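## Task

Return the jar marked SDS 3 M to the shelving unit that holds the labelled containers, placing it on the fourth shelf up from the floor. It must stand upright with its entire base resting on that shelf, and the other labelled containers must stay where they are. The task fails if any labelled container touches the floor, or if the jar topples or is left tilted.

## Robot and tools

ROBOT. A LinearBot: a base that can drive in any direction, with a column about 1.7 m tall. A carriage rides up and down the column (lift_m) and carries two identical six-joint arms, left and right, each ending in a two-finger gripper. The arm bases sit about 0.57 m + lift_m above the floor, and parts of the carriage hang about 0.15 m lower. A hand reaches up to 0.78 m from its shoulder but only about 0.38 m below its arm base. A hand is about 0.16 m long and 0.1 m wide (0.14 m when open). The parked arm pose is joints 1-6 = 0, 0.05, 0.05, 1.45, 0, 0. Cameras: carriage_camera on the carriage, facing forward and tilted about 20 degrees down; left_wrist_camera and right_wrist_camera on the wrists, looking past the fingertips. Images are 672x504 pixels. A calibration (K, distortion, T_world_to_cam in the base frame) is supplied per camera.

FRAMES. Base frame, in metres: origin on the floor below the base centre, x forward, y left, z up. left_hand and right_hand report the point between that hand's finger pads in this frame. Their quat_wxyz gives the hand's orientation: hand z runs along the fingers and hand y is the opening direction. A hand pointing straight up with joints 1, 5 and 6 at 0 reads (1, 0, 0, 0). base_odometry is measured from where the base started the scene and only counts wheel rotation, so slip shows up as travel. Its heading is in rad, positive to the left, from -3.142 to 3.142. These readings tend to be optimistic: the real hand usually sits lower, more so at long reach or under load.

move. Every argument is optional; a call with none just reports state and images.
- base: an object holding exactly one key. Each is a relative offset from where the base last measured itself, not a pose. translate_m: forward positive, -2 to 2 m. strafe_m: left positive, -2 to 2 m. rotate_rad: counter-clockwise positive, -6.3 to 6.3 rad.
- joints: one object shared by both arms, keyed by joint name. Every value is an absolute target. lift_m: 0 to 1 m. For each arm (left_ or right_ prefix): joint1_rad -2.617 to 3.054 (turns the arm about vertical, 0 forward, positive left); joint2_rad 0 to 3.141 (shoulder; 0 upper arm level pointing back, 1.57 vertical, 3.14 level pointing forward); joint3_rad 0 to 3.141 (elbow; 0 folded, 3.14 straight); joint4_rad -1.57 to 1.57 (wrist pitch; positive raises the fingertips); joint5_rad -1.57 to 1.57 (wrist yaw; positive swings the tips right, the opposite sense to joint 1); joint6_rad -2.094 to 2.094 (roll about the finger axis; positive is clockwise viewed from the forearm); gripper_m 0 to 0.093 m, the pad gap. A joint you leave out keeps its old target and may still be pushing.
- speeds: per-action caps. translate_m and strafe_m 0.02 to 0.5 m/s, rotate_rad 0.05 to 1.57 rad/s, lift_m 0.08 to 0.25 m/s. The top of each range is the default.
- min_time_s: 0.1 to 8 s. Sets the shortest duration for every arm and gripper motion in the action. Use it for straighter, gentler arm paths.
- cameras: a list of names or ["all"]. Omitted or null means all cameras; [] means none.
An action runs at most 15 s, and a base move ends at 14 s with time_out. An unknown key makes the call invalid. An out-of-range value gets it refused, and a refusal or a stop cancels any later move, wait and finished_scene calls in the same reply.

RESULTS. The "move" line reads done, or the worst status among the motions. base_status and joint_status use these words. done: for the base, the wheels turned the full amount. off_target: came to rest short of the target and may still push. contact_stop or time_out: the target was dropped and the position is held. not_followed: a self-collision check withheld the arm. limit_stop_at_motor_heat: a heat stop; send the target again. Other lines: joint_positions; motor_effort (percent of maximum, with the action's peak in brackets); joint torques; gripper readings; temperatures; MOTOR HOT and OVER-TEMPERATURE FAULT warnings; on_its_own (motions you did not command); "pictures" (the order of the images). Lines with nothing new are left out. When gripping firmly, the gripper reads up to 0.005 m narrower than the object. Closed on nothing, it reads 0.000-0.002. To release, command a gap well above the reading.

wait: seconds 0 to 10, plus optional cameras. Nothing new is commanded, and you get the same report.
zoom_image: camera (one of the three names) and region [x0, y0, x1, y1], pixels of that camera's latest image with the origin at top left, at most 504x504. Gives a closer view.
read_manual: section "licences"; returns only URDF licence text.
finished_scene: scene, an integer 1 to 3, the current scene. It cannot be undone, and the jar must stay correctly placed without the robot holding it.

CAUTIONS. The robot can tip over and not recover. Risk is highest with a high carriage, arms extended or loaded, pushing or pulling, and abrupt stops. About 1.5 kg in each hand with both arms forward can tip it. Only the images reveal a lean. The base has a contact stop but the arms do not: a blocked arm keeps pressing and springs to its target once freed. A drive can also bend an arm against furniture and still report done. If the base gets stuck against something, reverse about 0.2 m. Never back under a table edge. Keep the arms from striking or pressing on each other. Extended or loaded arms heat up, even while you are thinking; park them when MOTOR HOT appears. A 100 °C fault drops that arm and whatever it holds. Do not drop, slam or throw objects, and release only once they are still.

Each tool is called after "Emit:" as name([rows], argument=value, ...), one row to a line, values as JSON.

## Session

Emit:
move(cameras=["carriage_camera"])

Scene clock: 0.00 s.
Joint torques (N m): no reading
base_odometry: x=+0.000 y=+0.000 heading=+0.000
base_status: not commanded
joint_positions: lift_m=+0.300 left_joint1_rad=+0.003 left_joint2_rad=+0.041 left_joint3_rad=+0.027 left_joint4_rad=+1.437 left_joint5_rad=+0.023 left_joint6_rad=-0.040 left_gripper_m=+0.09396 right_joint1_rad=-0.006 right_joint2_rad=+0.054 right_joint3_rad=+0.055 right_joint4_rad=+1.492 right_joint5_rad=+0.035 right_joint6_rad=-0.048 right_gripper_m=+0.09396
joint_status: not commanded
motor_effort: lift_m=+37 drive_wheels=-3
left_hand: x=+0.2632 y=+0.3069 z=+1.3110 quat_wxyz=(+0.997, +0.010, +0.074, -0.019) (m; base frame)
right_hand: x=+0.2454 y=-0.3169 z=+1.3199 quat_wxyz=(+0.999, +0.017, +0.040, -0.028) (m; base frame)
pictures: carriage_camera
camera_calibration:
carriage_camera: T_world_to_cam=[[-0.0639136, -0.997492, -0.0304054, 0.0499761], [-0.298547, 0.0481838, -0.953178, 1.28642], [0.952252, -0.0518436, -0.300878, 0.248047], [0, 0, 0, 1]] pos_world=[0.151047, 0.000725986, 1.30234]

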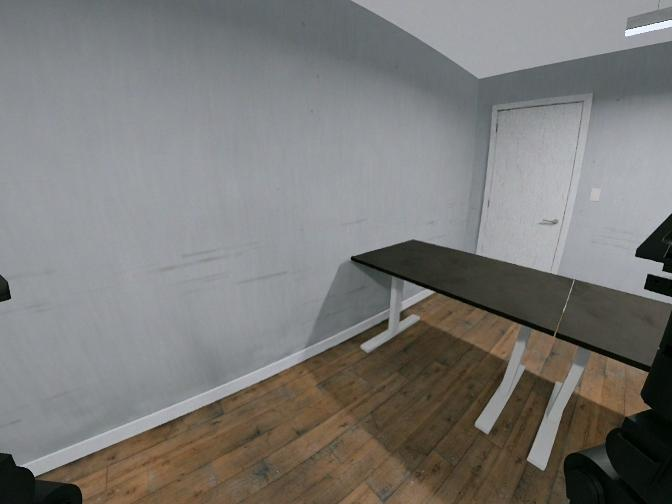

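Emit:
move(base={"rotate_rad": -0.75}, cameras=["carriage_camera"])

Scene clock: 2.50 s.
Joint torques (N m): left_arm=[0.36 4.3 6.61 -0.09 -0.14 -0.17] | right_arm=[-0.42 3.48 7.42 -0.19 0.03 0.03]
move: done
base_odometry: x=+0.000 y=+0.000 heading=-0.750
base_status: done
joint_positions: lift_m=+0.300 left_joint1_rad=+0.003 left_joint2_rad=+0.041 left_joint3_rad=+0.027 left_joint4_rad=+1.436 left_joint5_rad=+0.023 left_joint6_rad=-0.040 left_gripper_m=+0.09396 right_joint1_rad=-0.006 right_joint2_rad=+0.054 right_joint3_rad=+0.055 right_joint4_rad=+1.492 right_joint5_rad=+0.035 right_joint6_rad=-0.048 right_gripper_m=+0.09396
motor_effort: lift_m=+38(40) drive_wheels=+5(14)
left_hand: x=+0.2633 y=+0.3069 z=+1.3109 quat_wxyz=(+0.997, +0.010, +0.074, -0.019) (m; base frame)
right_hand: x=+0.2454 y=-0.3169 z=+1.3199 quat_wxyz=(+0.999, +0.017, +0.040, -0.028) (m; base frame)
pictures: carriage_camera
camera_calibration:
carriage_camera: T_world_to_cam=[[-0.0639136, -0.997492, -0.0304054, 0.0499761], [-0.298547, 0.0481838, -0.953178, 1.28642], [0.952252, -0.0518436, -0.300878, 0.248047], [0, 0, 0, 1]]

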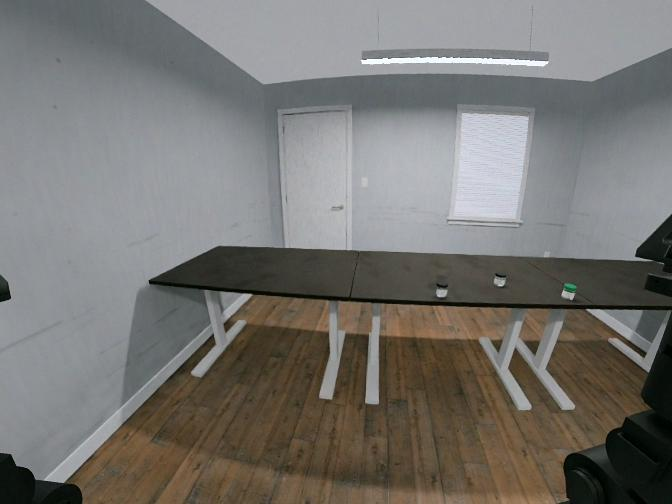

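Emit:
move(base={"rotate_rad": -0.24}, cameras=[])

Emit:
move(base={"translate_m": 0.4}, cameras=["carriage_camera"])

Emit:
zoom_image(camera="carriage_camera", region=[360, 280, 580, 350])

Scene clock: 4.77 s.
move: done
base_status: done
motor_effort: lift_m=+38(40) drive_wheels=+4(11)
pictures: none

Scene clock: 7.57 s.
Joint torques (N m): left_arm=[0.5 4.04 6.56 -0.03 -0.12 -0.11] | right_arm=[-0.35 3.44 7.39 -0.16 0 0.04]
move: done
base_odometry: x=+0.219 y=-0.335 heading=-0.990
base_status: done
joint_positions: lift_m=+0.300 left_joint1_rad=+0.003 left_joint2_rad=+0.041 left_joint3_rad=+0.027 left_joint4_rad=+1.435 left_joint5_rad=+0.023 left_joint6_rad=-0.040 left_gripper_m=+0.09396 right_joint1_rad=-0.006 right_joint2_rad=+0.054 right_joint3_rad=+0.055 right_joint4_rad=+1.490 right_joint5_rad=+0.035 right_joint6_rad=-0.048 right_gripper_m=+0.09396
motor_effort: lift_m=+39(39) drive_wheels=-8(18)
left_hand: x=+0.2637 y=+0.3069 z=+1.3109 quat_wxyz=(+0.997, +0.010, +0.075, -0.019) (m; base frame)
right_hand: x=+0.2458 y=-0.3169 z=+1.3199 quat_wxyz=(+0.999, +0.017, +0.040, -0.028) (m; base frame)
pictures: carriage_camera
camera_calibration:
carriage_camera: T_world_to_cam=[[-0.0639136, -0.997492, -0.0304054, 0.0499761], [-0.298547, 0.0481838, -0.953178, 1.28642], [0.952252, -0.0518436, -0.300878, 0.248047], [0, 0, 0, 1]]

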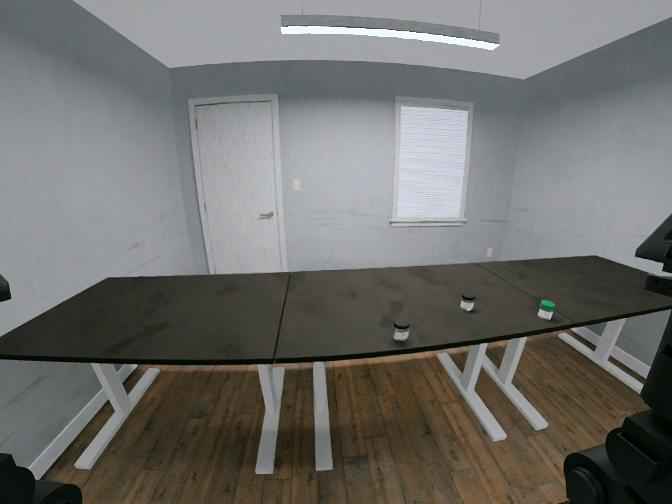

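Scaled by 2.291 from the camera's 672x504 image, which has a finer 960x720 frame.

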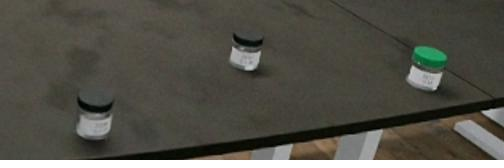

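Emit:
zoom_image(camera="carriage_camera", region=[385, 315, 421, 348])

Emit:
zoom_image(camera="carriage_camera", region=[450, 285, 486, 318])

Emit:
zoom_image(camera="carriage_camera", region=[530, 293, 566, 326])

Scaled by 14.000 from the camera's 672x504 image, which has a finer 960x720 frame.

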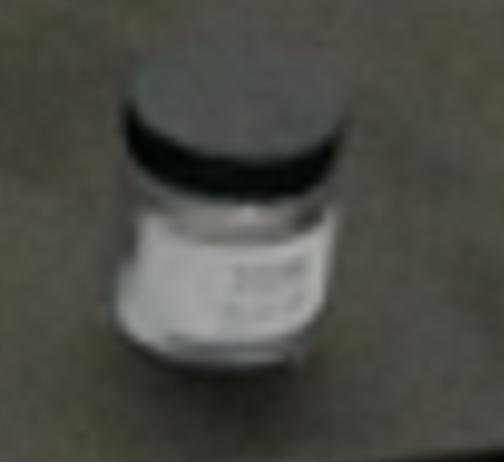

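Scaled by 14.000 from the camera's 672x504 image, which has a finer 960x720 frame.

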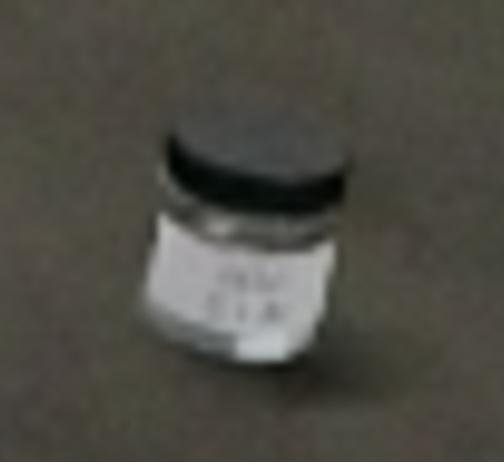

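Scaled by 14.000 from the camera's 672x504 image, which has a finer 960x720 frame.

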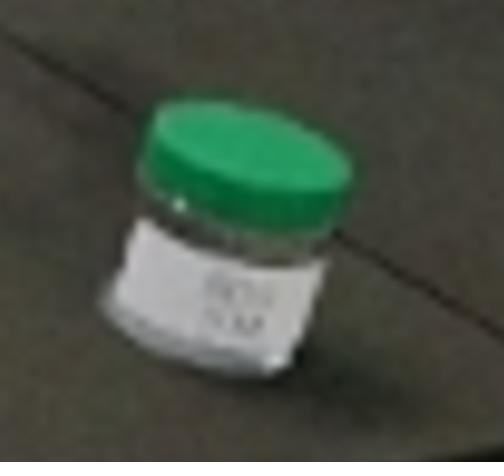

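Emit:
move(base={"strafe_m": -0.57}, cameras=[])

Emit:
move(base={"translate_m": 0.05}, joints={"lift_m": 0.37, "right_joint1_rad": 0, "right_joint2_rad": 2.588, "right_joint3_rad": 0.807, "right_joint4_rad": 1.345, "right_joint5_rad": 0, "right_joint6_rad": 0, "right_gripper_m": 0.093}, min_time_s=2.5, cameras=["carriage_camera","right_wrist_camera"])

Scene clock: 12.13 s.
move: done
base_status: done
motor_effort: lift_m=+38(39) drive_wheels=-5(10)
pictures: none

Scene clock: 14.93 s.
Joint torques (N m): left_arm=[0.27 4.26 6.71 -0.08 -0.16 -0.09] | right_arm=[0.13 -7.95 3.88 1.87 -0.11 0.19]
move: done
base_odometry: x=-0.230 y=-0.689 heading=-0.990
base_status: done
joint_positions: lift_m=+0.370 left_joint1_rad=+0.004 left_joint2_rad=+0.041 left_joint3_rad=+0.027 left_joint4_rad=+1.435 left_joint5_rad=+0.023 left_joint6_rad=-0.040 left_gripper_m=+0.09396 right_joint1_rad=-0.005 right_joint2_rad=+2.575 right_joint3_rad=+0.794 right_joint4_rad=+1.345 right_joint5_rad=+0.013 right_joint6_rad=-0.016 right_gripper_m=+0.09313
joint_status: all done
motor_effort: lift_m=+38(49) drive_wheels=-4(9)
left_hand: x=+0.2637 y=+0.3069 z=+1.3808 quat_wxyz=(+0.997, +0.010, +0.075, -0.019) (m; base frame)
right_hand: x=+0.6980 y=-0.3154 z=+0.8562 quat_wxyz=(+0.537, -0.001, +0.843, -0.011) (m; base frame)
pictures: carriage_camera, right_wrist_camera
camera_calibration:
carriage_camera: T_world_to_cam=[[-0.0639136, -0.997492, -0.0304054, 0.0521019], [-0.298547, 0.0481838, -0.953178, 1.35306], [0.952252, -0.0518436, -0.300878, 0.269083], [0, 0, 0, 1]]
right_wrist_camera: T_world_to_cam=[[0.0414187, -0.999135, 0.00358379, -0.342351], [-0.882445, -0.0382631, -0.468857, 1.00721], [0.468589, 0.0162569, -0.883267, 0.55795], [0, 0, 0, 1]]

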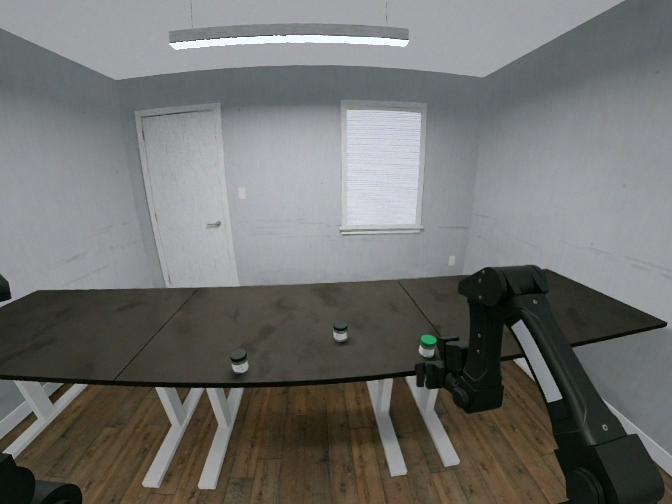

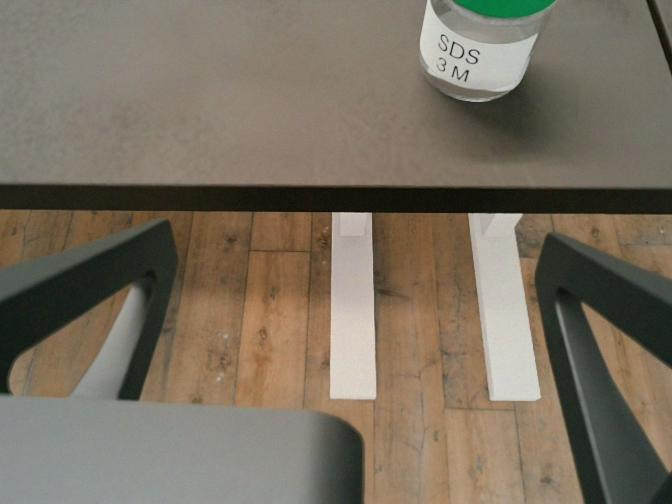

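Emit:
move(base={"strafe_m": -0.067}, joints={"lift_m": 0.31}, cameras=[])

Emit:
move(base={"translate_m": 0.08}, speeds={"translate_m": 0.15}, cameras=["right_wrist_camera"])

Scene clock: 17.23 s.
move: done
base_status: done
joint_status: all done
motor_effort: lift_m=+34(36) drive_wheels=-3(11)
pictures: none

Scene clock: 18.63 s.
Joint torques (N m): left_arm=[0.39 4.19 6.63 -0.07 -0.15 -0.11] | right_arm=[0.12 -8.47 3.58 1.94 -0.08 0.18]
move: done
base_odometry: x=-0.242 y=-0.793 heading=-0.990
base_status: done
joint_positions: lift_m=+0.310 left_joint1_rad=+0.004 left_joint2_rad=+0.041 left_joint3_rad=+0.027 left_joint4_rad=+1.434 left_joint5_rad=+0.023 left_joint6_rad=-0.040 left_gripper_m=+0.09396 right_joint1_rad=-0.006 right_joint2_rad=+2.583 right_joint3_rad=+0.796 right_joint4_rad=+1.338 right_joint5_rad=+0.011 right_joint6_rad=-0.015 right_gripper_m=+0.09312
motor_effort: lift_m=+34(36) drive_wheels=-5(12)
left_hand: x=+0.2640 y=+0.3070 z=+1.3211 quat_wxyz=(+0.997, +0.010, +0.076, -0.019) (m; base frame)
right_hand: x=+0.6961 y=-0.3152 z=+0.7917 quat_wxyz=(+0.532, -0.001, +0.847, -0.010) (m; base frame)
pictures: right_wrist_camera
camera_calibration:
right_wrist_camera: T_world_to_cam=[[0.0424666, -0.999097, 0.00144811, -0.340914], [-0.88858, -0.0384316, -0.457109, 0.970316], [0.456752, 0.0181251, -0.889409, 0.515559], [0, 0, 0, 1]]

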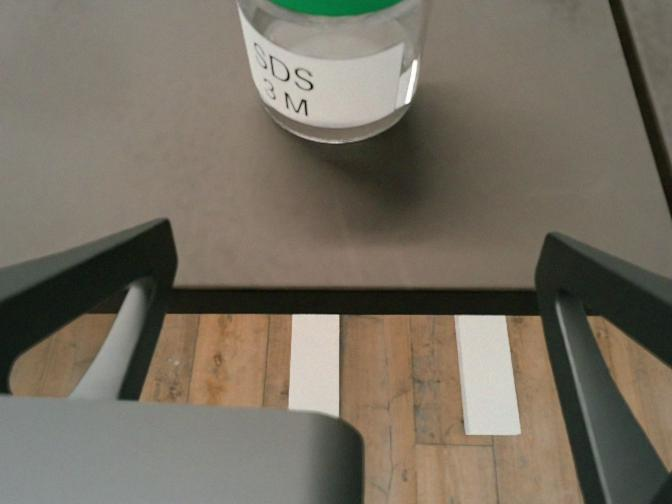

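Emit:
move(joints={"lift_m": 0.295}, cameras=[])

Emit:
move(base={"translate_m": 0.095}, speeds={"translate_m": 0.1}, cameras=["right_wrist_camera"])

Scene clock: 19.90 s.
move: done
joint_status: all done
motor_effort: lift_m=+33(36) drive_wheels=+2(5)
pictures: none

Scene clock: 21.60 s.
Joint torques (N m): left_arm=[0.29 4.16 6.83 -0.07 -0.14 -0.11] | right_arm=[0.12 -8.72 3.34 1.93 -0.06 0.15]
move: done
base_odometry: x=-0.190 y=-0.873 heading=-0.991
base_status: done
joint_positions: lift_m=+0.295 left_joint1_rad=+0.004 left_joint2_rad=+0.041 left_joint3_rad=+0.027 left_joint4_rad=+1.435 left_joint5_rad=+0.023 left_joint6_rad=-0.040 left_gripper_m=+0.09396 right_joint1_rad=-0.006 right_joint2_rad=+2.585 right_joint3_rad=+0.798 right_joint4_rad=+1.344 right_joint5_rad=+0.010 right_joint6_rad=-0.013 right_gripper_m=+0.09312
motor_effort: lift_m=+34(36) drive_wheels=-5(12)
left_hand: x=+0.2638 y=+0.3070 z=+1.3062 quat_wxyz=(+0.997, +0.010, +0.075, -0.019) (m; base frame)
right_hand: x=+0.6972 y=-0.3151 z=+0.7779 quat_wxyz=(+0.534, +0.000, +0.845, -0.009) (m; base frame)
pictures: right_wrist_camera
camera_calibration:
right_wrist_camera: T_world_to_cam=[[0.0420017, -0.999117, -0.000975689, -0.338612], [-0.885594, -0.0367772, -0.463002, 0.967987], [0.462557, 0.020311, -0.886357, 0.497006], [0, 0, 0, 1]]

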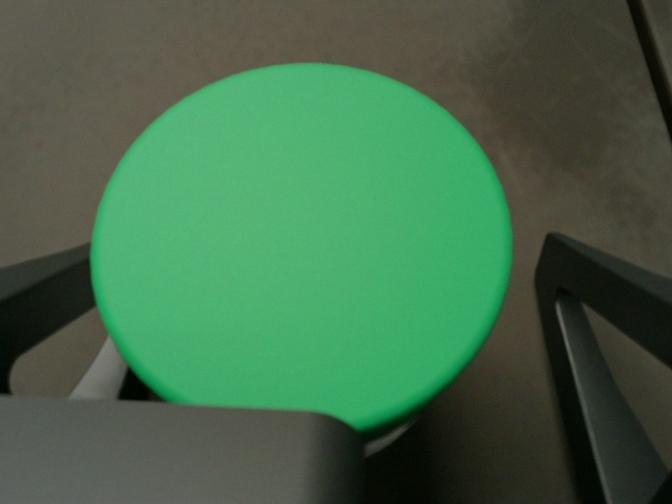

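Emit:
move(joints={"right_gripper_m": 0.05}, min_time_s=2.5, cameras=["right_wrist_camera"])

Emit:
move(joints={"lift_m": 0.4}, speeds={"lift_m": 0.1}, cameras=["right_wrist_camera"])

Scene clock: 24.70 s.
move: done
joint_status: all done
motor_effort: lift_m=+34(36) drive_wheels=-5(5)
pictures: right_wrist_camera
camera_calibration:
right_wrist_camera: T_world_to_cam=[[0.0430348, -0.999072, -0.00146553, -0.338741], [-0.885554, -0.0374658, -0.463023, 0.967768], [0.462538, 0.0212239, -0.886345, 0.497292], [0, 0, 0, 1]]

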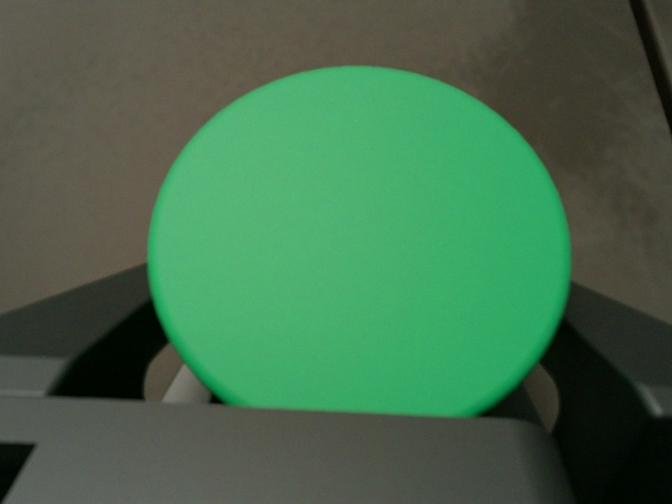

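Scene clock: 26.13 s.
Joint torques (N m): left_arm=[0.5 4.44 6.49 -0.05 -0.12 -0.09] | right_arm=[0.18 -8.77 3.32 1.96 -0.08 0.14]
move: done
base_odometry: x=-0.190 y=-0.873 heading=-0.991
joint_positions: lift_m=+0.400 left_joint1_rad=+0.004 left_joint2_rad=+0.041 left_joint3_rad=+0.027 left_joint4_rad=+1.435 left_joint5_rad=+0.023 left_joint6_rad=-0.040 left_gripper_m=+0.09396 right_joint1_rad=-0.006 right_joint2_rad=+2.586 right_joint3_rad=+0.798 right_joint4_rad=+1.334 right_joint5_rad=+0.009 right_joint6_rad=-0.013 right_gripper_m=+0.05387
joint_status: all done
motor_effort: lift_m=+39(49) drive_wheels=+2(5)
left_hand: x=+0.2638 y=+0.3070 z=+1.4107 quat_wxyz=(+0.997, +0.010, +0.075, -0.019) (m; base frame)
right_hand: x=+0.6959 y=-0.3149 z=+0.8796 quat_wxyz=(+0.530, -0.001, +0.848, -0.009) (m; base frame)
pictures: right_wrist_camera
camera_calibration:
right_wrist_camera: T_world_to_cam=[[0.0430149, -0.999072, -0.00202127, -0.338022], [-0.890795, -0.0374368, -0.452861, 1.00833], [0.452365, 0.0212803, -0.891579, 0.599746], [0, 0, 0, 1]]

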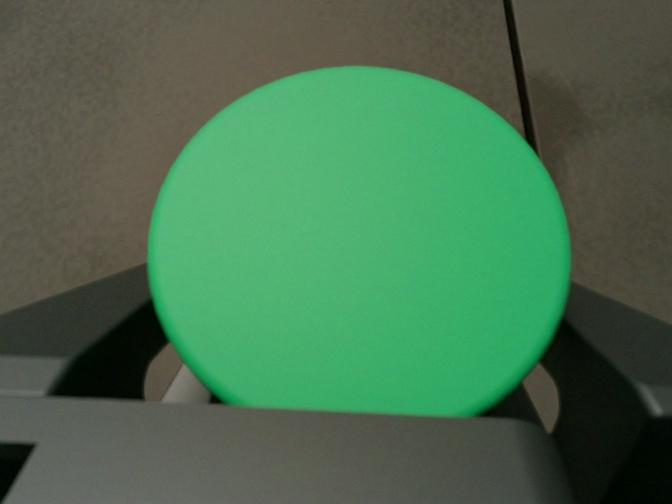

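Emit:
move(base={"translate_m": -0.45}, speeds={"translate_m": 0.3}, joints={"lift_m": 0.7, "right_gripper_m": 0.048}, cameras=[])

Emit:
move(base={"rotate_rad": 3.14}, speeds={"rotate_rad": 0.7}, cameras=["carriage_camera","right_wrist_camera"])

Scene clock: 29.87 s.
move: off_target
base_status: done
joint_status: right_gripper_m off_target (ended at +0.05387, target +0.04800); the others done
motor_effort: lift_m=+39(50) drive_wheels=-2(18)
pictures: none

Scene clock: 35.53 s.
Joint torques (N m): left_arm=[0.34 4.04 6.65 -0.03 -0.16 -0.13] | right_arm=[-0.12 -8.73 3.25 1.99 -0.05 0.16]
move: done
base_odometry: x=-0.437 y=-0.497 heading=+2.149
base_status: done
joint_positions: lift_m=+0.700 left_joint1_rad=+0.004 left_joint2_rad=+0.041 left_joint3_rad=+0.027 left_joint4_rad=+1.435 left_joint5_rad=+0.023 left_joint6_rad=-0.040 left_gripper_m=+0.09398 right_joint1_rad=-0.002 right_joint2_rad=+2.586 right_joint3_rad=+0.800 right_joint4_rad=+1.333 right_joint5_rad=+0.008 right_joint6_rad=-0.013 right_gripper_m=+0.05387
motor_effort: lift_m=+40(42) drive_wheels=+5(14)
left_hand: x=+0.2638 y=+0.3069 z=+1.7107 quat_wxyz=(+0.997, +0.010, +0.075, -0.019) (m; base frame)
right_hand: x=+0.6963 y=-0.3130 z=+1.1796 quat_wxyz=(+0.530, -0.002, +0.848, -0.007) (m; base frame)
pictures: carriage_camera, right_wrist_camera
camera_calibration:
carriage_camera: T_world_to_cam=[[-0.0639136, -0.997492, -0.0304054, 0.0621339], [-0.298547, 0.0481838, -0.953178, 1.66755], [0.952252, -0.0518436, -0.300878, 0.368355], [0, 0, 0, 1]]
right_wrist_camera: T_world_to_cam=[[0.0475124, -0.998868, -0.00231812, -0.338226], [-0.890272, -0.0412943, -0.453554, 1.14393], [0.452945, 0.0236132, -0.891226, 0.866965], [0, 0, 0, 1]]

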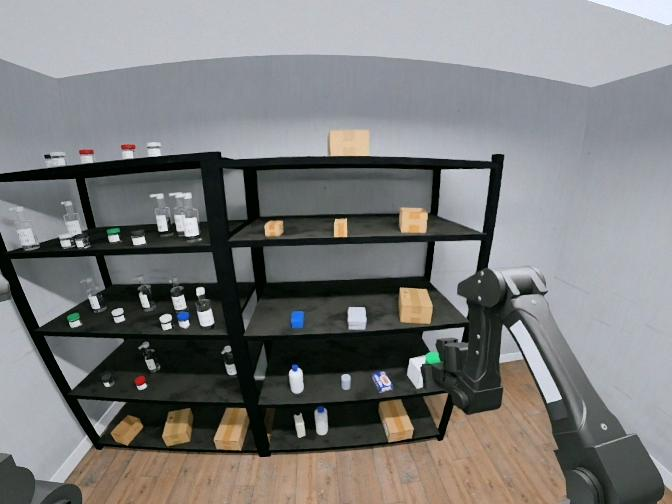

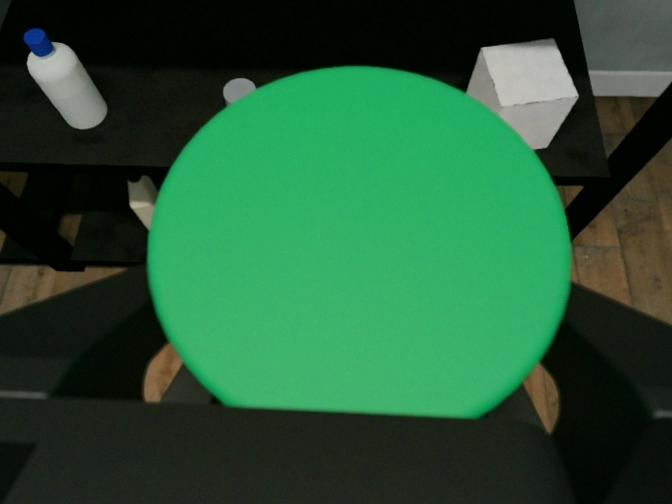

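Emit:
move(base={"rotate_rad": -0.08}, joints={"lift_m": 0.99}, cameras=[])

Emit:
move(base={"strafe_m": 0.8}, speeds={"strafe_m": 0.25}, cameras=["carriage_camera","right_wrist_camera"])

Emit:
zoom_image(camera="carriage_camera", region=[150, 190, 450, 400])

Scene clock: 38.17 s.
move: done
base_status: done
joint_status: all done
motor_effort: lift_m=+40(50) drive_wheels=-6(9)
pictures: none

Scene clock: 42.63 s.
Joint torques (N m): left_arm=[0.32 4.03 6.76 -0.13 -0.08 -0.12] | right_arm=[-0.12 -8.79 3.21 1.97 -0.04 0.13]
move: done
base_odometry: x=-1.139 y=-0.880 heading=+2.070
base_status: done
joint_positions: lift_m=+0.990 left_joint1_rad=+0.004 left_joint2_rad=+0.041 left_joint3_rad=+0.027 left_joint4_rad=+1.435 left_joint5_rad=+0.023 left_joint6_rad=-0.040 left_gripper_m=+0.09398 right_joint1_rad=-0.002 right_joint2_rad=+2.587 right_joint3_rad=+0.800 right_joint4_rad=+1.333 right_joint5_rad=+0.008 right_joint6_rad=-0.012 right_gripper_m=+0.05387
motor_effort: lift_m=+40(42) drive_wheels=-9(17)
left_hand: x=+0.2638 y=+0.3069 z=+2.0007 quat_wxyz=(+0.997, +0.010, +0.075, -0.019) (m; base frame)
right_hand: x=+0.6961 y=-0.3131 z=+1.4693 quat_wxyz=(+0.529, -0.002, +0.848, -0.007) (m; base frame)
pictures: carriage_camera, right_wrist_camera
camera_calibration:
carriage_camera: T_world_to_cam=[[-0.0639136, -0.997492, -0.0304054, 0.070951], [-0.298547, 0.0481838, -0.953178, 1.94396], [0.952252, -0.0518436, -0.300878, 0.455605], [0, 0, 0, 1]]
right_wrist_camera: T_world_to_cam=[[0.0469613, -0.998893, -0.0027166, -0.336765], [-0.890811, -0.0406492, -0.452552, 1.27425], [0.451941, 0.0236724, -0.891734, 1.12665], [0, 0, 0, 1]]

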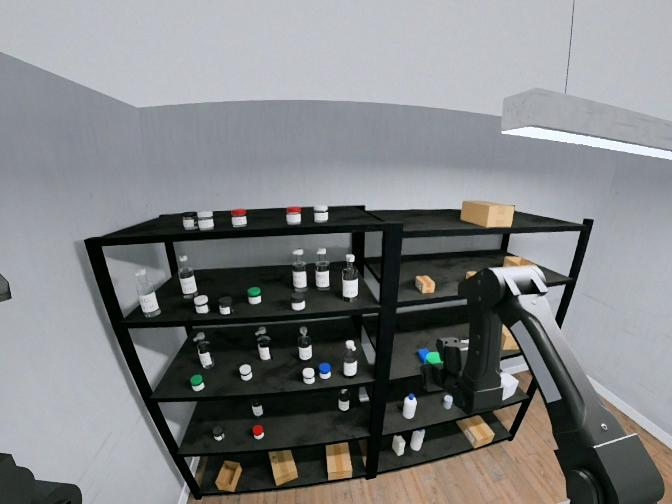

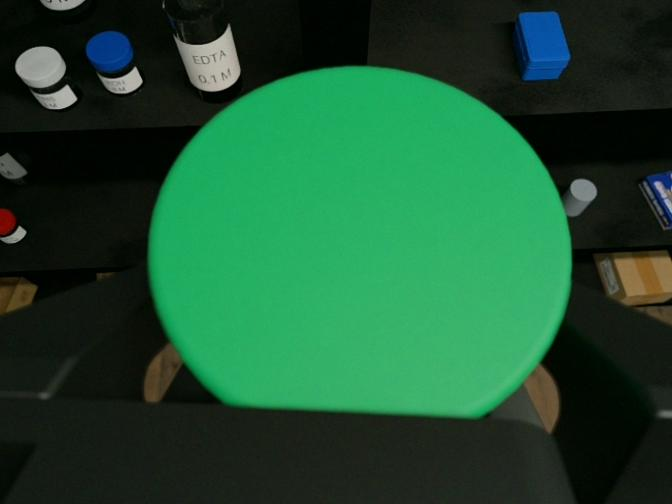

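Scaled by 1.680 from the camera's 672x504 image, which has a finer 960x720 frame.

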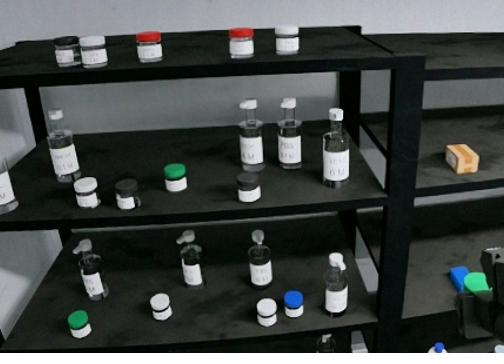

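Emit:
move(base={"rotate_rad": 0.08}, cameras=[])

Emit:
move(base={"strafe_m": 0.235}, speeds={"strafe_m": 0.2}, joints={"lift_m": 1.0, "right_joint2_rad": 2.365, "right_joint3_rad": 0.735, "right_joint4_rad": 1.22}, min_time_s=1.5, cameras=[])

Emit:
move(base={"translate_m": 0.25}, speeds={"translate_m": 0.15}, cameras=["carriage_camera","right_wrist_camera"])

Emit:
zoom_image(camera="carriage_camera", region=[250, 250, 450, 400])

Scene clock: 45.80 s.
move: done
base_status: done
motor_effort: lift_m=+40(41) drive_wheels=-3(9)
pictures: none

Scene clock: 48.07 s.
move: done
base_status: done
joint_status: all done
joint sent to its limit — lift_m, upper limit.
motor_effort: lift_m=+39(49) drive_wheels=-9(15)
pictures: none

Scene clock: 50.77 s.
Joint torques (N m): left_arm=[0.4 3.97 6.68 -0.03 -0.21 -0.11] | right_arm=[-0.35 -12.37 2.96 1.94 -0.05 0.15]
move: done
base_odometry: x=-1.473 y=-0.800 heading=+2.151
base_status: done
joint_positions: lift_m=+0.998 left_joint1_rad=+0.004 left_joint2_rad=+0.041 left_joint3_rad=+0.027 left_joint4_rad=+1.435 left_joint5_rad=+0.023 left_joint6_rad=-0.040 left_gripper_m=+0.09398 right_joint1_rad=-0.001 right_joint2_rad=+2.408 right_joint3_rad=+0.739 right_joint4_rad=+1.214 right_joint5_rad=+0.007 right_joint6_rad=-0.012 right_gripper_m=+0.05387
motor_effort: lift_m=+40(41) drive_wheels=+3(10)
left_hand: x=+0.2636 y=+0.3070 z=+2.0087 quat_wxyz=(+0.997, +0.010, +0.075, -0.019) (m; base frame)
right_hand: x=+0.6974 y=-0.3122 z=+1.5172 quat_wxyz=(+0.529, -0.003, +0.848, -0.006) (m; base frame)
pictures: carriage_camera, right_wrist_camera
camera_calibration:
carriage_camera: T_world_to_cam=[[-0.0639136, -0.997492, -0.0304054, 0.0711922], [-0.298547, 0.0481838, -0.953178, 1.95152], [0.952252, -0.0518436, -0.300878, 0.457992], [0, 0, 0, 1]]
right_wrist_camera: T_world_to_cam=[[0.0498521, -0.998751, -0.00342438, -0.336614], [-0.891034, -0.042926, -0.451902, 1.29561], [0.45119, 0.0255795, -0.892061, 1.17041], [0, 0, 0, 1]]

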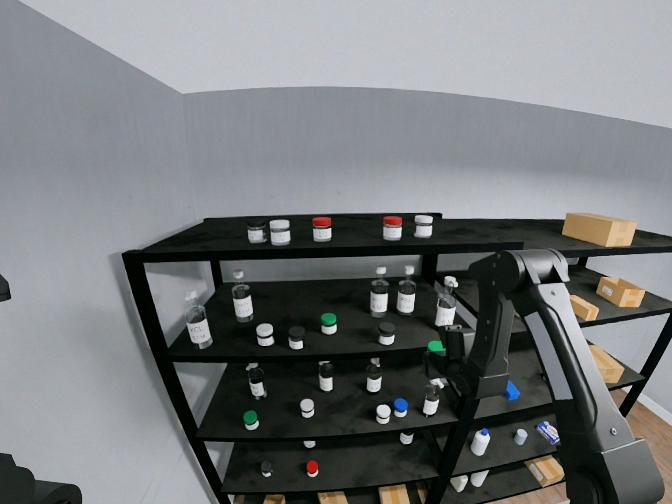

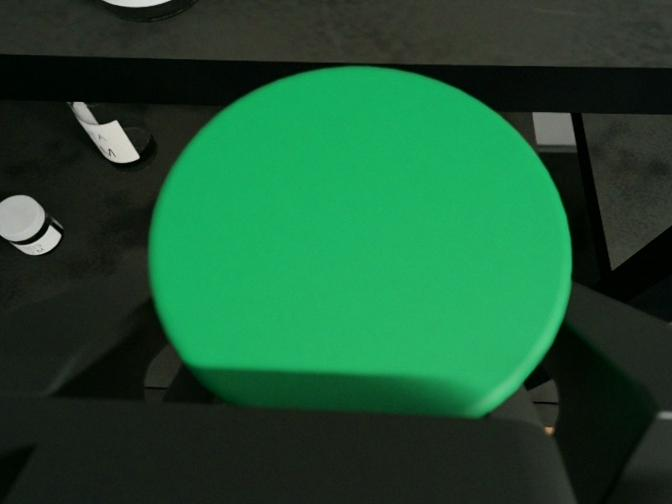

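Scaled by 2.520 from the camera's 672x504 image, which has a finer 960x720 frame.

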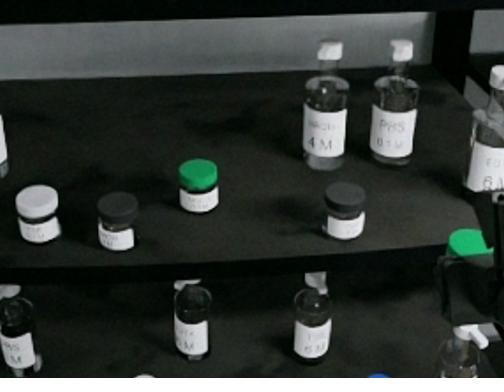

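Emit:
move(base={"translate_m": 0.23}, speeds={"translate_m": 0.08}, cameras=["carriage_camera","right_wrist_camera"])

Emit:
zoom_image(camera="carriage_camera", region=[330, 260, 530, 430])

Scene clock: 55.17 s.
Joint torques (N m): left_arm=[0.28 4.05 6.75 -0.06 -0.18 -0.05] | right_arm=[-0.32 -12.26 2.89 1.96 -0.03 0.16]
move: done
base_odometry: x=-1.600 y=-0.608 heading=+2.152
base_status: done
joint_positions: lift_m=+0.998 left_joint1_rad=+0.004 left_joint2_rad=+0.041 left_joint3_rad=+0.027 left_joint4_rad=+1.435 left_joint5_rad=+0.023 left_joint6_rad=-0.040 left_gripper_m=+0.09398 right_joint1_rad=-0.001 right_joint2_rad=+2.408 right_joint3_rad=+0.739 right_joint4_rad=+1.213 right_joint5_rad=+0.007 right_joint6_rad=-0.012 right_gripper_m=+0.05387
motor_effort: lift_m=+39(42) drive_wheels=-4(12)
left_hand: x=+0.2636 y=+0.3070 z=+2.0087 quat_wxyz=(+0.997, +0.010, +0.075, -0.019) (m; base frame)
right_hand: x=+0.6974 y=-0.3122 z=+1.5171 quat_wxyz=(+0.529, -0.003, +0.849, -0.006) (m; base frame)
pictures: carriage_camera, right_wrist_camera
camera_calibration:
carriage_camera: T_world_to_cam=[[-0.0639136, -0.997492, -0.0304054, 0.0711922], [-0.298547, 0.0481838, -0.953178, 1.95152], [0.952252, -0.0518436, -0.300878, 0.457992], [0, 0, 0, 1]]
right_wrist_camera: T_world_to_cam=[[0.0498507, -0.998751, -0.00344362, -0.336582], [-0.891207, -0.0429259, -0.451562, 1.29513], [0.45085, 0.0255797, -0.892233, 1.17085], [0, 0, 0, 1]]

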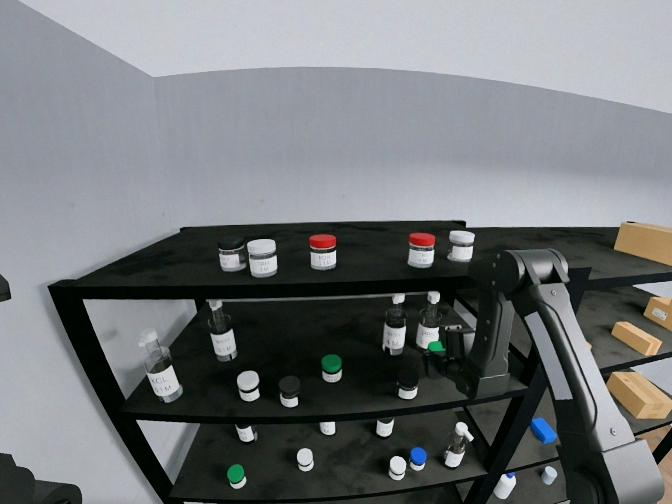

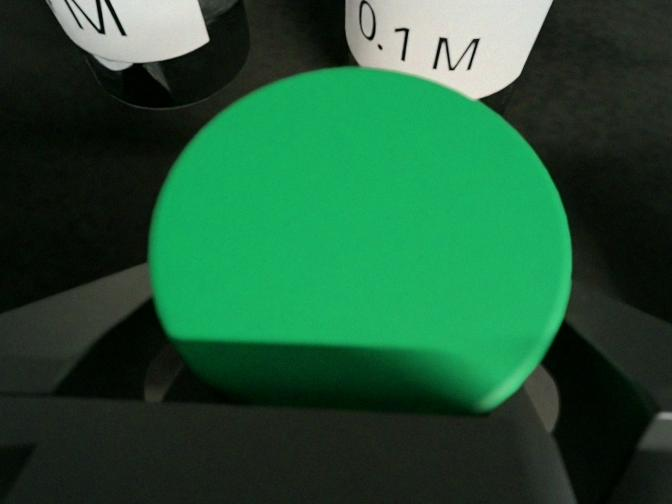

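Scaled by 2.520 from the camera's 672x504 image, which has a finer 960x720 frame.

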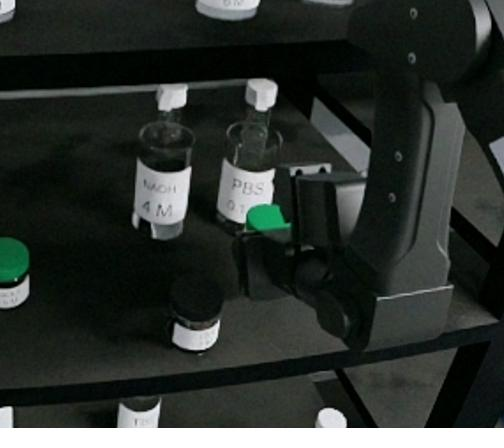

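Emit:
move(joints={"lift_m": 0.95}, speeds={"lift_m": 0.08}, cameras=["carriage_camera"])

Emit:
zoom_image(camera="carriage_camera", region=[330, 260, 530, 430])

Emit:
move(joints={"lift_m": 0.942}, speeds={"lift_m": 0.08}, cameras=[])

Scene clock: 56.73 s.
move: done
joint_status: all done
motor_effort: lift_m=+34(35) drive_wheels=-4(4)
pictures: carriage_camera
camera_calibration:
carriage_camera: T_world_to_cam=[[-0.0639136, -0.997492, -0.0304054, 0.0697483], [-0.298547, 0.0481838, -0.953178, 1.90626], [0.952252, -0.0518436, -0.300878, 0.443704], [0, 0, 0, 1]]

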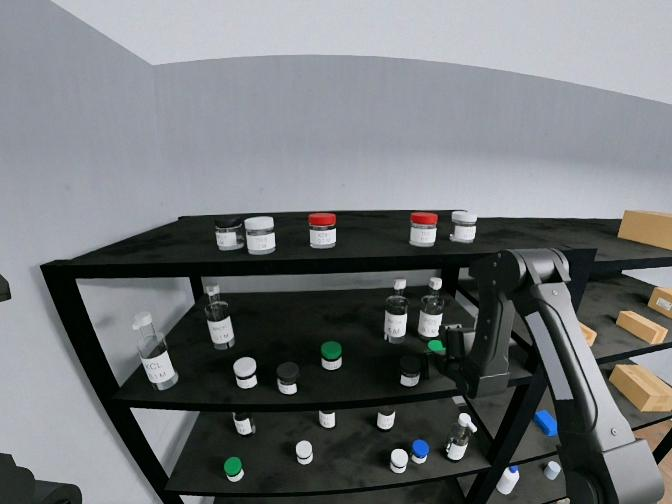

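Scaled by 2.520 from the camera's 672x504 image, which has a finer 960x720 frame.

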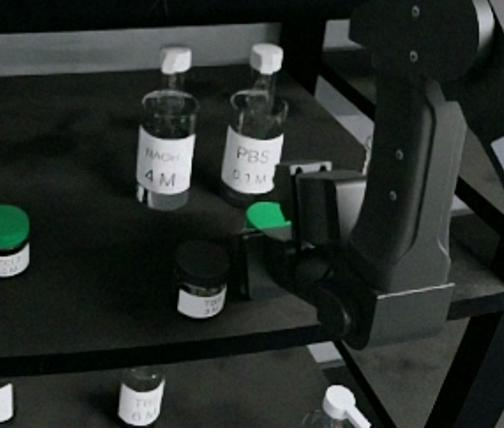

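Scene clock: 57.20 s.
Joint torques (N m): left_arm=[0.35 4.23 6.76 -0.14 -0.08 -0.09] | right_arm=[-0.39 -11.1 2.78 1.83 -0.05 0.16]
move: done
base_odometry: x=-1.600 y=-0.608 heading=+2.152
joint_positions: lift_m=+0.942 left_joint1_rad=+0.004 left_joint2_rad=+0.041 left_joint3_rad=+0.027 left_joint4_rad=+1.435 left_joint5_rad=+0.023 left_joint6_rad=-0.040 left_gripper_m=+0.09398 right_joint1_rad=-0.001 right_joint2_rad=+2.394 right_joint3_rad=+0.739 right_joint4_rad=+1.225 right_joint5_rad=+0.007 right_joint6_rad=-0.012 right_gripper_m=+0.05387
joint_status: all done
motor_effort: lift_m=+32(34) drive_wheels=+2(4)
left_hand: x=+0.2636 y=+0.3070 z=+1.9533 quat_wxyz=(+0.997, +0.010, +0.075, -0.019) (m; base frame)
right_hand: x=+0.7012 y=-0.3122 z=+1.4709 quat_wxyz=(+0.540, -0.003, +0.842, -0.006) (m; base frame)
pictures: none

Emit:
move(joints={"lift_m": 0.932}, speeds={"lift_m": 0.08}, cameras=[])

Emit:
move(cameras=[])

Scene clock: 58.07 s.
move: done
joint_status: all done
motor_effort: lift_m=+32(33) drive_wheels=+2(4)
pictures: none

Scene clock: 58.07 s.
Joint torques (N m): left_arm=[0.23 4.36 6.79 -0.1 -0.2 -0.16] | right_arm=[-0.27 -10.28 3.12 1.59 -0.07 0.15]
base_odometry: x=-1.600 y=-0.608 heading=+2.152
base_status: not commanded
joint_positions: lift_m=+0.932 left_joint1_rad=+0.004 left_joint2_rad=+0.041 left_joint3_rad=+0.027 left_joint4_rad=+1.435 left_joint5_rad=+0.023 left_joint6_rad=-0.040 left_gripper_m=+0.09398 right_joint1_rad=-0.001 right_joint2_rad=+2.383 right_joint3_rad=+0.739 right_joint4_rad=+1.251 right_joint5_rad=+0.007 right_joint6_rad=-0.012 right_gripper_m=+0.05387
joint_status: all done
motor_effort: lift_m=+32(33) drive_wheels=+2(4)
left_hand: x=+0.2636 y=+0.3070 z=+1.9433 quat_wxyz=(+0.997, +0.010, +0.075, -0.019) (m; base frame)
right_hand: x=+0.7055 y=-0.3122 z=+1.4716 quat_wxyz=(+0.555, -0.003, +0.832, -0.006) (m; base frame)
pictures: none
No camera images: "cameras" was empty.

Emit:
move(joints={"lift_m": 0.941, "right_joint4_rad": 1.2}, speeds={"lift_m": 0.08}, cameras=["right_wrist_camera"])

Scene clock: 59.07 s.
Joint torques (N m): left_arm=[0.43 4.34 6.99 -0.11 -0.19 -0.13] | right_arm=[-0.4 -10.19 3.04 1.76 -0.03 0.12]
move: done
base_odometry: x=-1.600 y=-0.608 heading=+2.152
joint_positions: lift_m=+0.941 left_joint1_rad=+0.004 left_joint2_rad=+0.041 left_joint3_rad=+0.027 left_joint4_rad=+1.435 left_joint5_rad=+0.023 left_joint6_rad=-0.040 left_gripper_m=+0.09398 right_joint1_rad=-0.001 right_joint2_rad=+2.383 right_joint3_rad=+0.739 right_joint4_rad=+1.210 right_joint5_rad=+0.007 right_joint6_rad=-0.012 right_gripper_m=+0.05387
joint_status: all done
motor_effort: lift_m=+37(46) drive_wheels=+2(4)
left_hand: x=+0.2636 y=+0.3070 z=+1.9518 quat_wxyz=(+0.997, +0.010, +0.075, -0.019) (m; base frame)
right_hand: x=+0.7014 y=-0.3122 z=+1.4708 quat_wxyz=(+0.538, -0.003, +0.843, -0.006) (m; base frame)
pictures: right_wrist_camera
camera_calibration:
right_wrist_camera: T_world_to_cam=[[0.0497535, -0.998758, -0.00269182, -0.337985], [-0.881184, -0.0426274, -0.470849, 1.29925], [0.470149, 0.0257983, -0.88221, 1.0995], [0, 0, 0, 1]]

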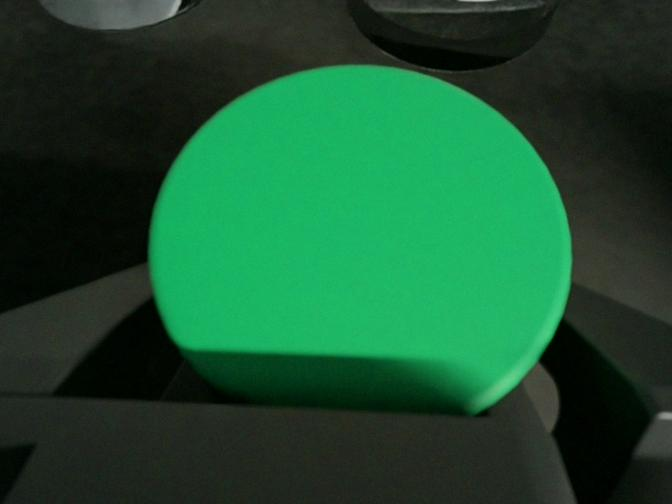

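Elevation −0.434, still touching. Release.

Emit:
move(joints={"right_gripper_m": 0.075}, min_time_s=2.5, cameras=["right_wrist_camera"])

Emit:
move(base={"translate_m": -0.12}, speeds={"translate_m": 0.06}, cameras=["right_wrist_camera"])

Emit:
move(base={"translate_m": -0.3}, cameras=["carriage_camera"])

Emit:
zoom_image(camera="carriage_camera", region=[280, 230, 480, 380])

Scene clock: 62.33 s.
move: done
joint_status: all done
motor_effort: lift_m=+39(42) drive_wheels=+2(2)
pictures: right_wrist_camera
camera_calibration:
right_wrist_camera: T_world_to_cam=[[0.0497504, -0.998758, -0.00274942, -0.337893], [-0.881722, -0.0426271, -0.46984, 1.29792], [0.469139, 0.0257989, -0.882747, 1.10083], [0, 0, 0, 1]]

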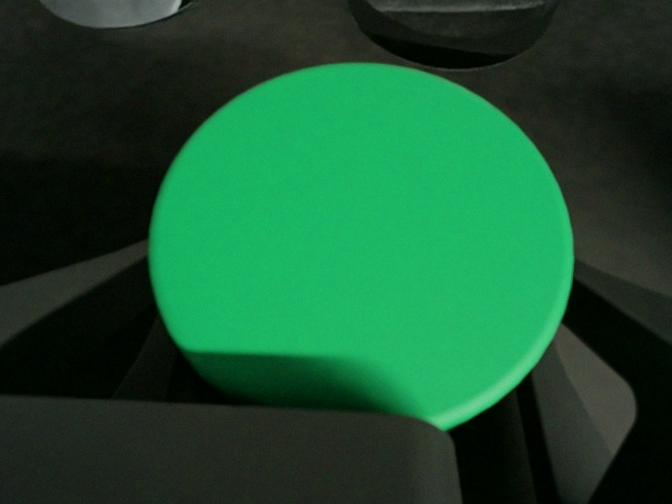

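Scene clock: 64.87 s.
move: done
base_status: done
motor_effort: lift_m=+40(42) drive_wheels=-7(13)
pictures: right_wrist_camera
camera_calibration:
right_wrist_camera: T_world_to_cam=[[0.0497461, -0.998758, -0.00282622, -0.33777], [-0.882438, -0.0426267, -0.468494, 1.29614], [0.467792, 0.0257997, -0.883462, 1.1026], [0, 0, 0, 1]]

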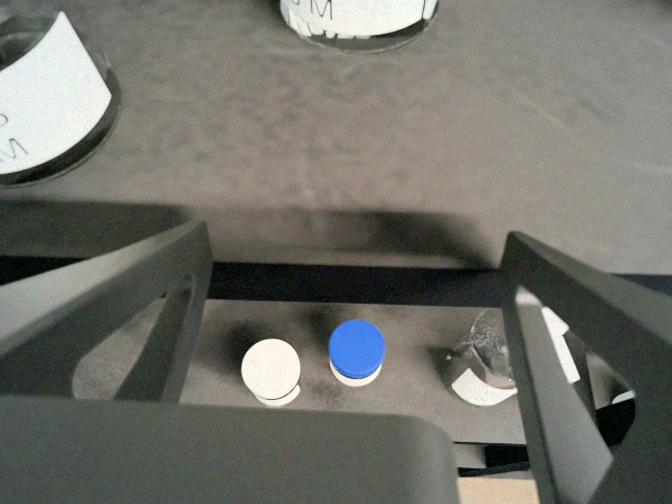

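Scene clock: 67.43 s.
Joint torques (N m): left_arm=[0.55 4.36 6.23 -0.05 -0.14 -0.15] | right_arm=[-0.32 -10.29 3.06 1.82 -0.01 0.17]
move: done
base_odometry: x=-1.369 y=-0.959 heading=+2.151
base_status: done
joint_positions: lift_m=+0.941 left_joint1_rad=+0.004 left_joint2_rad=+0.041 left_joint3_rad=+0.027 left_joint4_rad=+1.436 left_joint5_rad=+0.023 left_joint6_rad=-0.040 left_gripper_m=+0.09398 right_joint1_rad=-0.001 right_joint2_rad=+2.383 right_joint3_rad=+0.739 right_joint4_rad=+1.206 right_joint5_rad=+0.007 right_joint6_rad=-0.012 right_gripper_m=+0.07489
motor_effort: lift_m=+40(42) drive_wheels=-2(14)
left_hand: x=+0.2634 y=+0.3070 z=+1.9518 quat_wxyz=(+0.997, +0.010, +0.075, -0.019) (m; base frame)
right_hand: x=+0.7010 y=-0.3122 z=+1.4700 quat_wxyz=(+0.537, -0.003, +0.844, -0.006) (m; base frame)
pictures: carriage_camera
camera_calibration:
carriage_camera: T_world_to_cam=[[-0.0639136, -0.997492, -0.0304054, 0.0694619], [-0.298547, 0.0481838, -0.953178, 1.89728], [0.952252, -0.0518436, -0.300878, 0.44087], [0, 0, 0, 1]]

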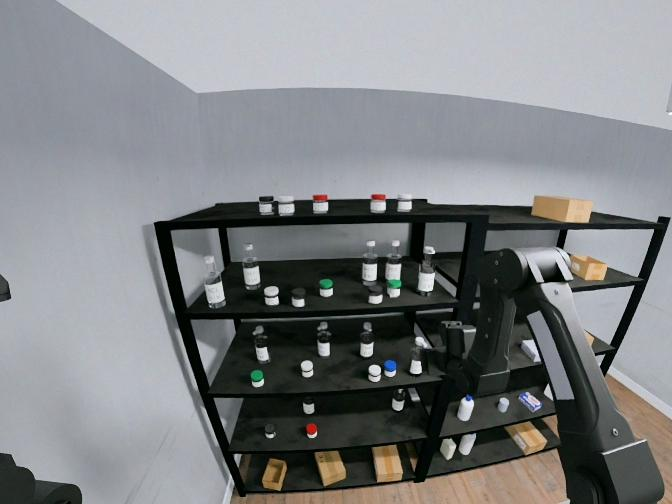

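Scaled by 2.520 from the camera's 672x504 image, which has a finer 960x720 frame.

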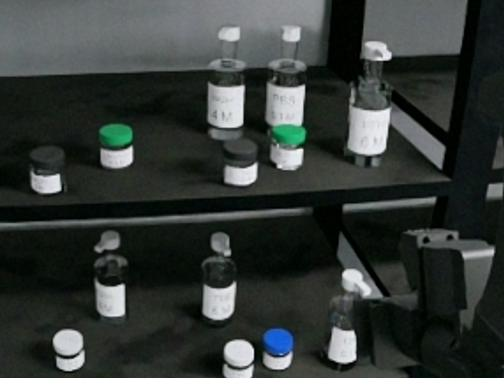

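Emit:
finished_scene(scene=3)

The scene is finished: the task was done.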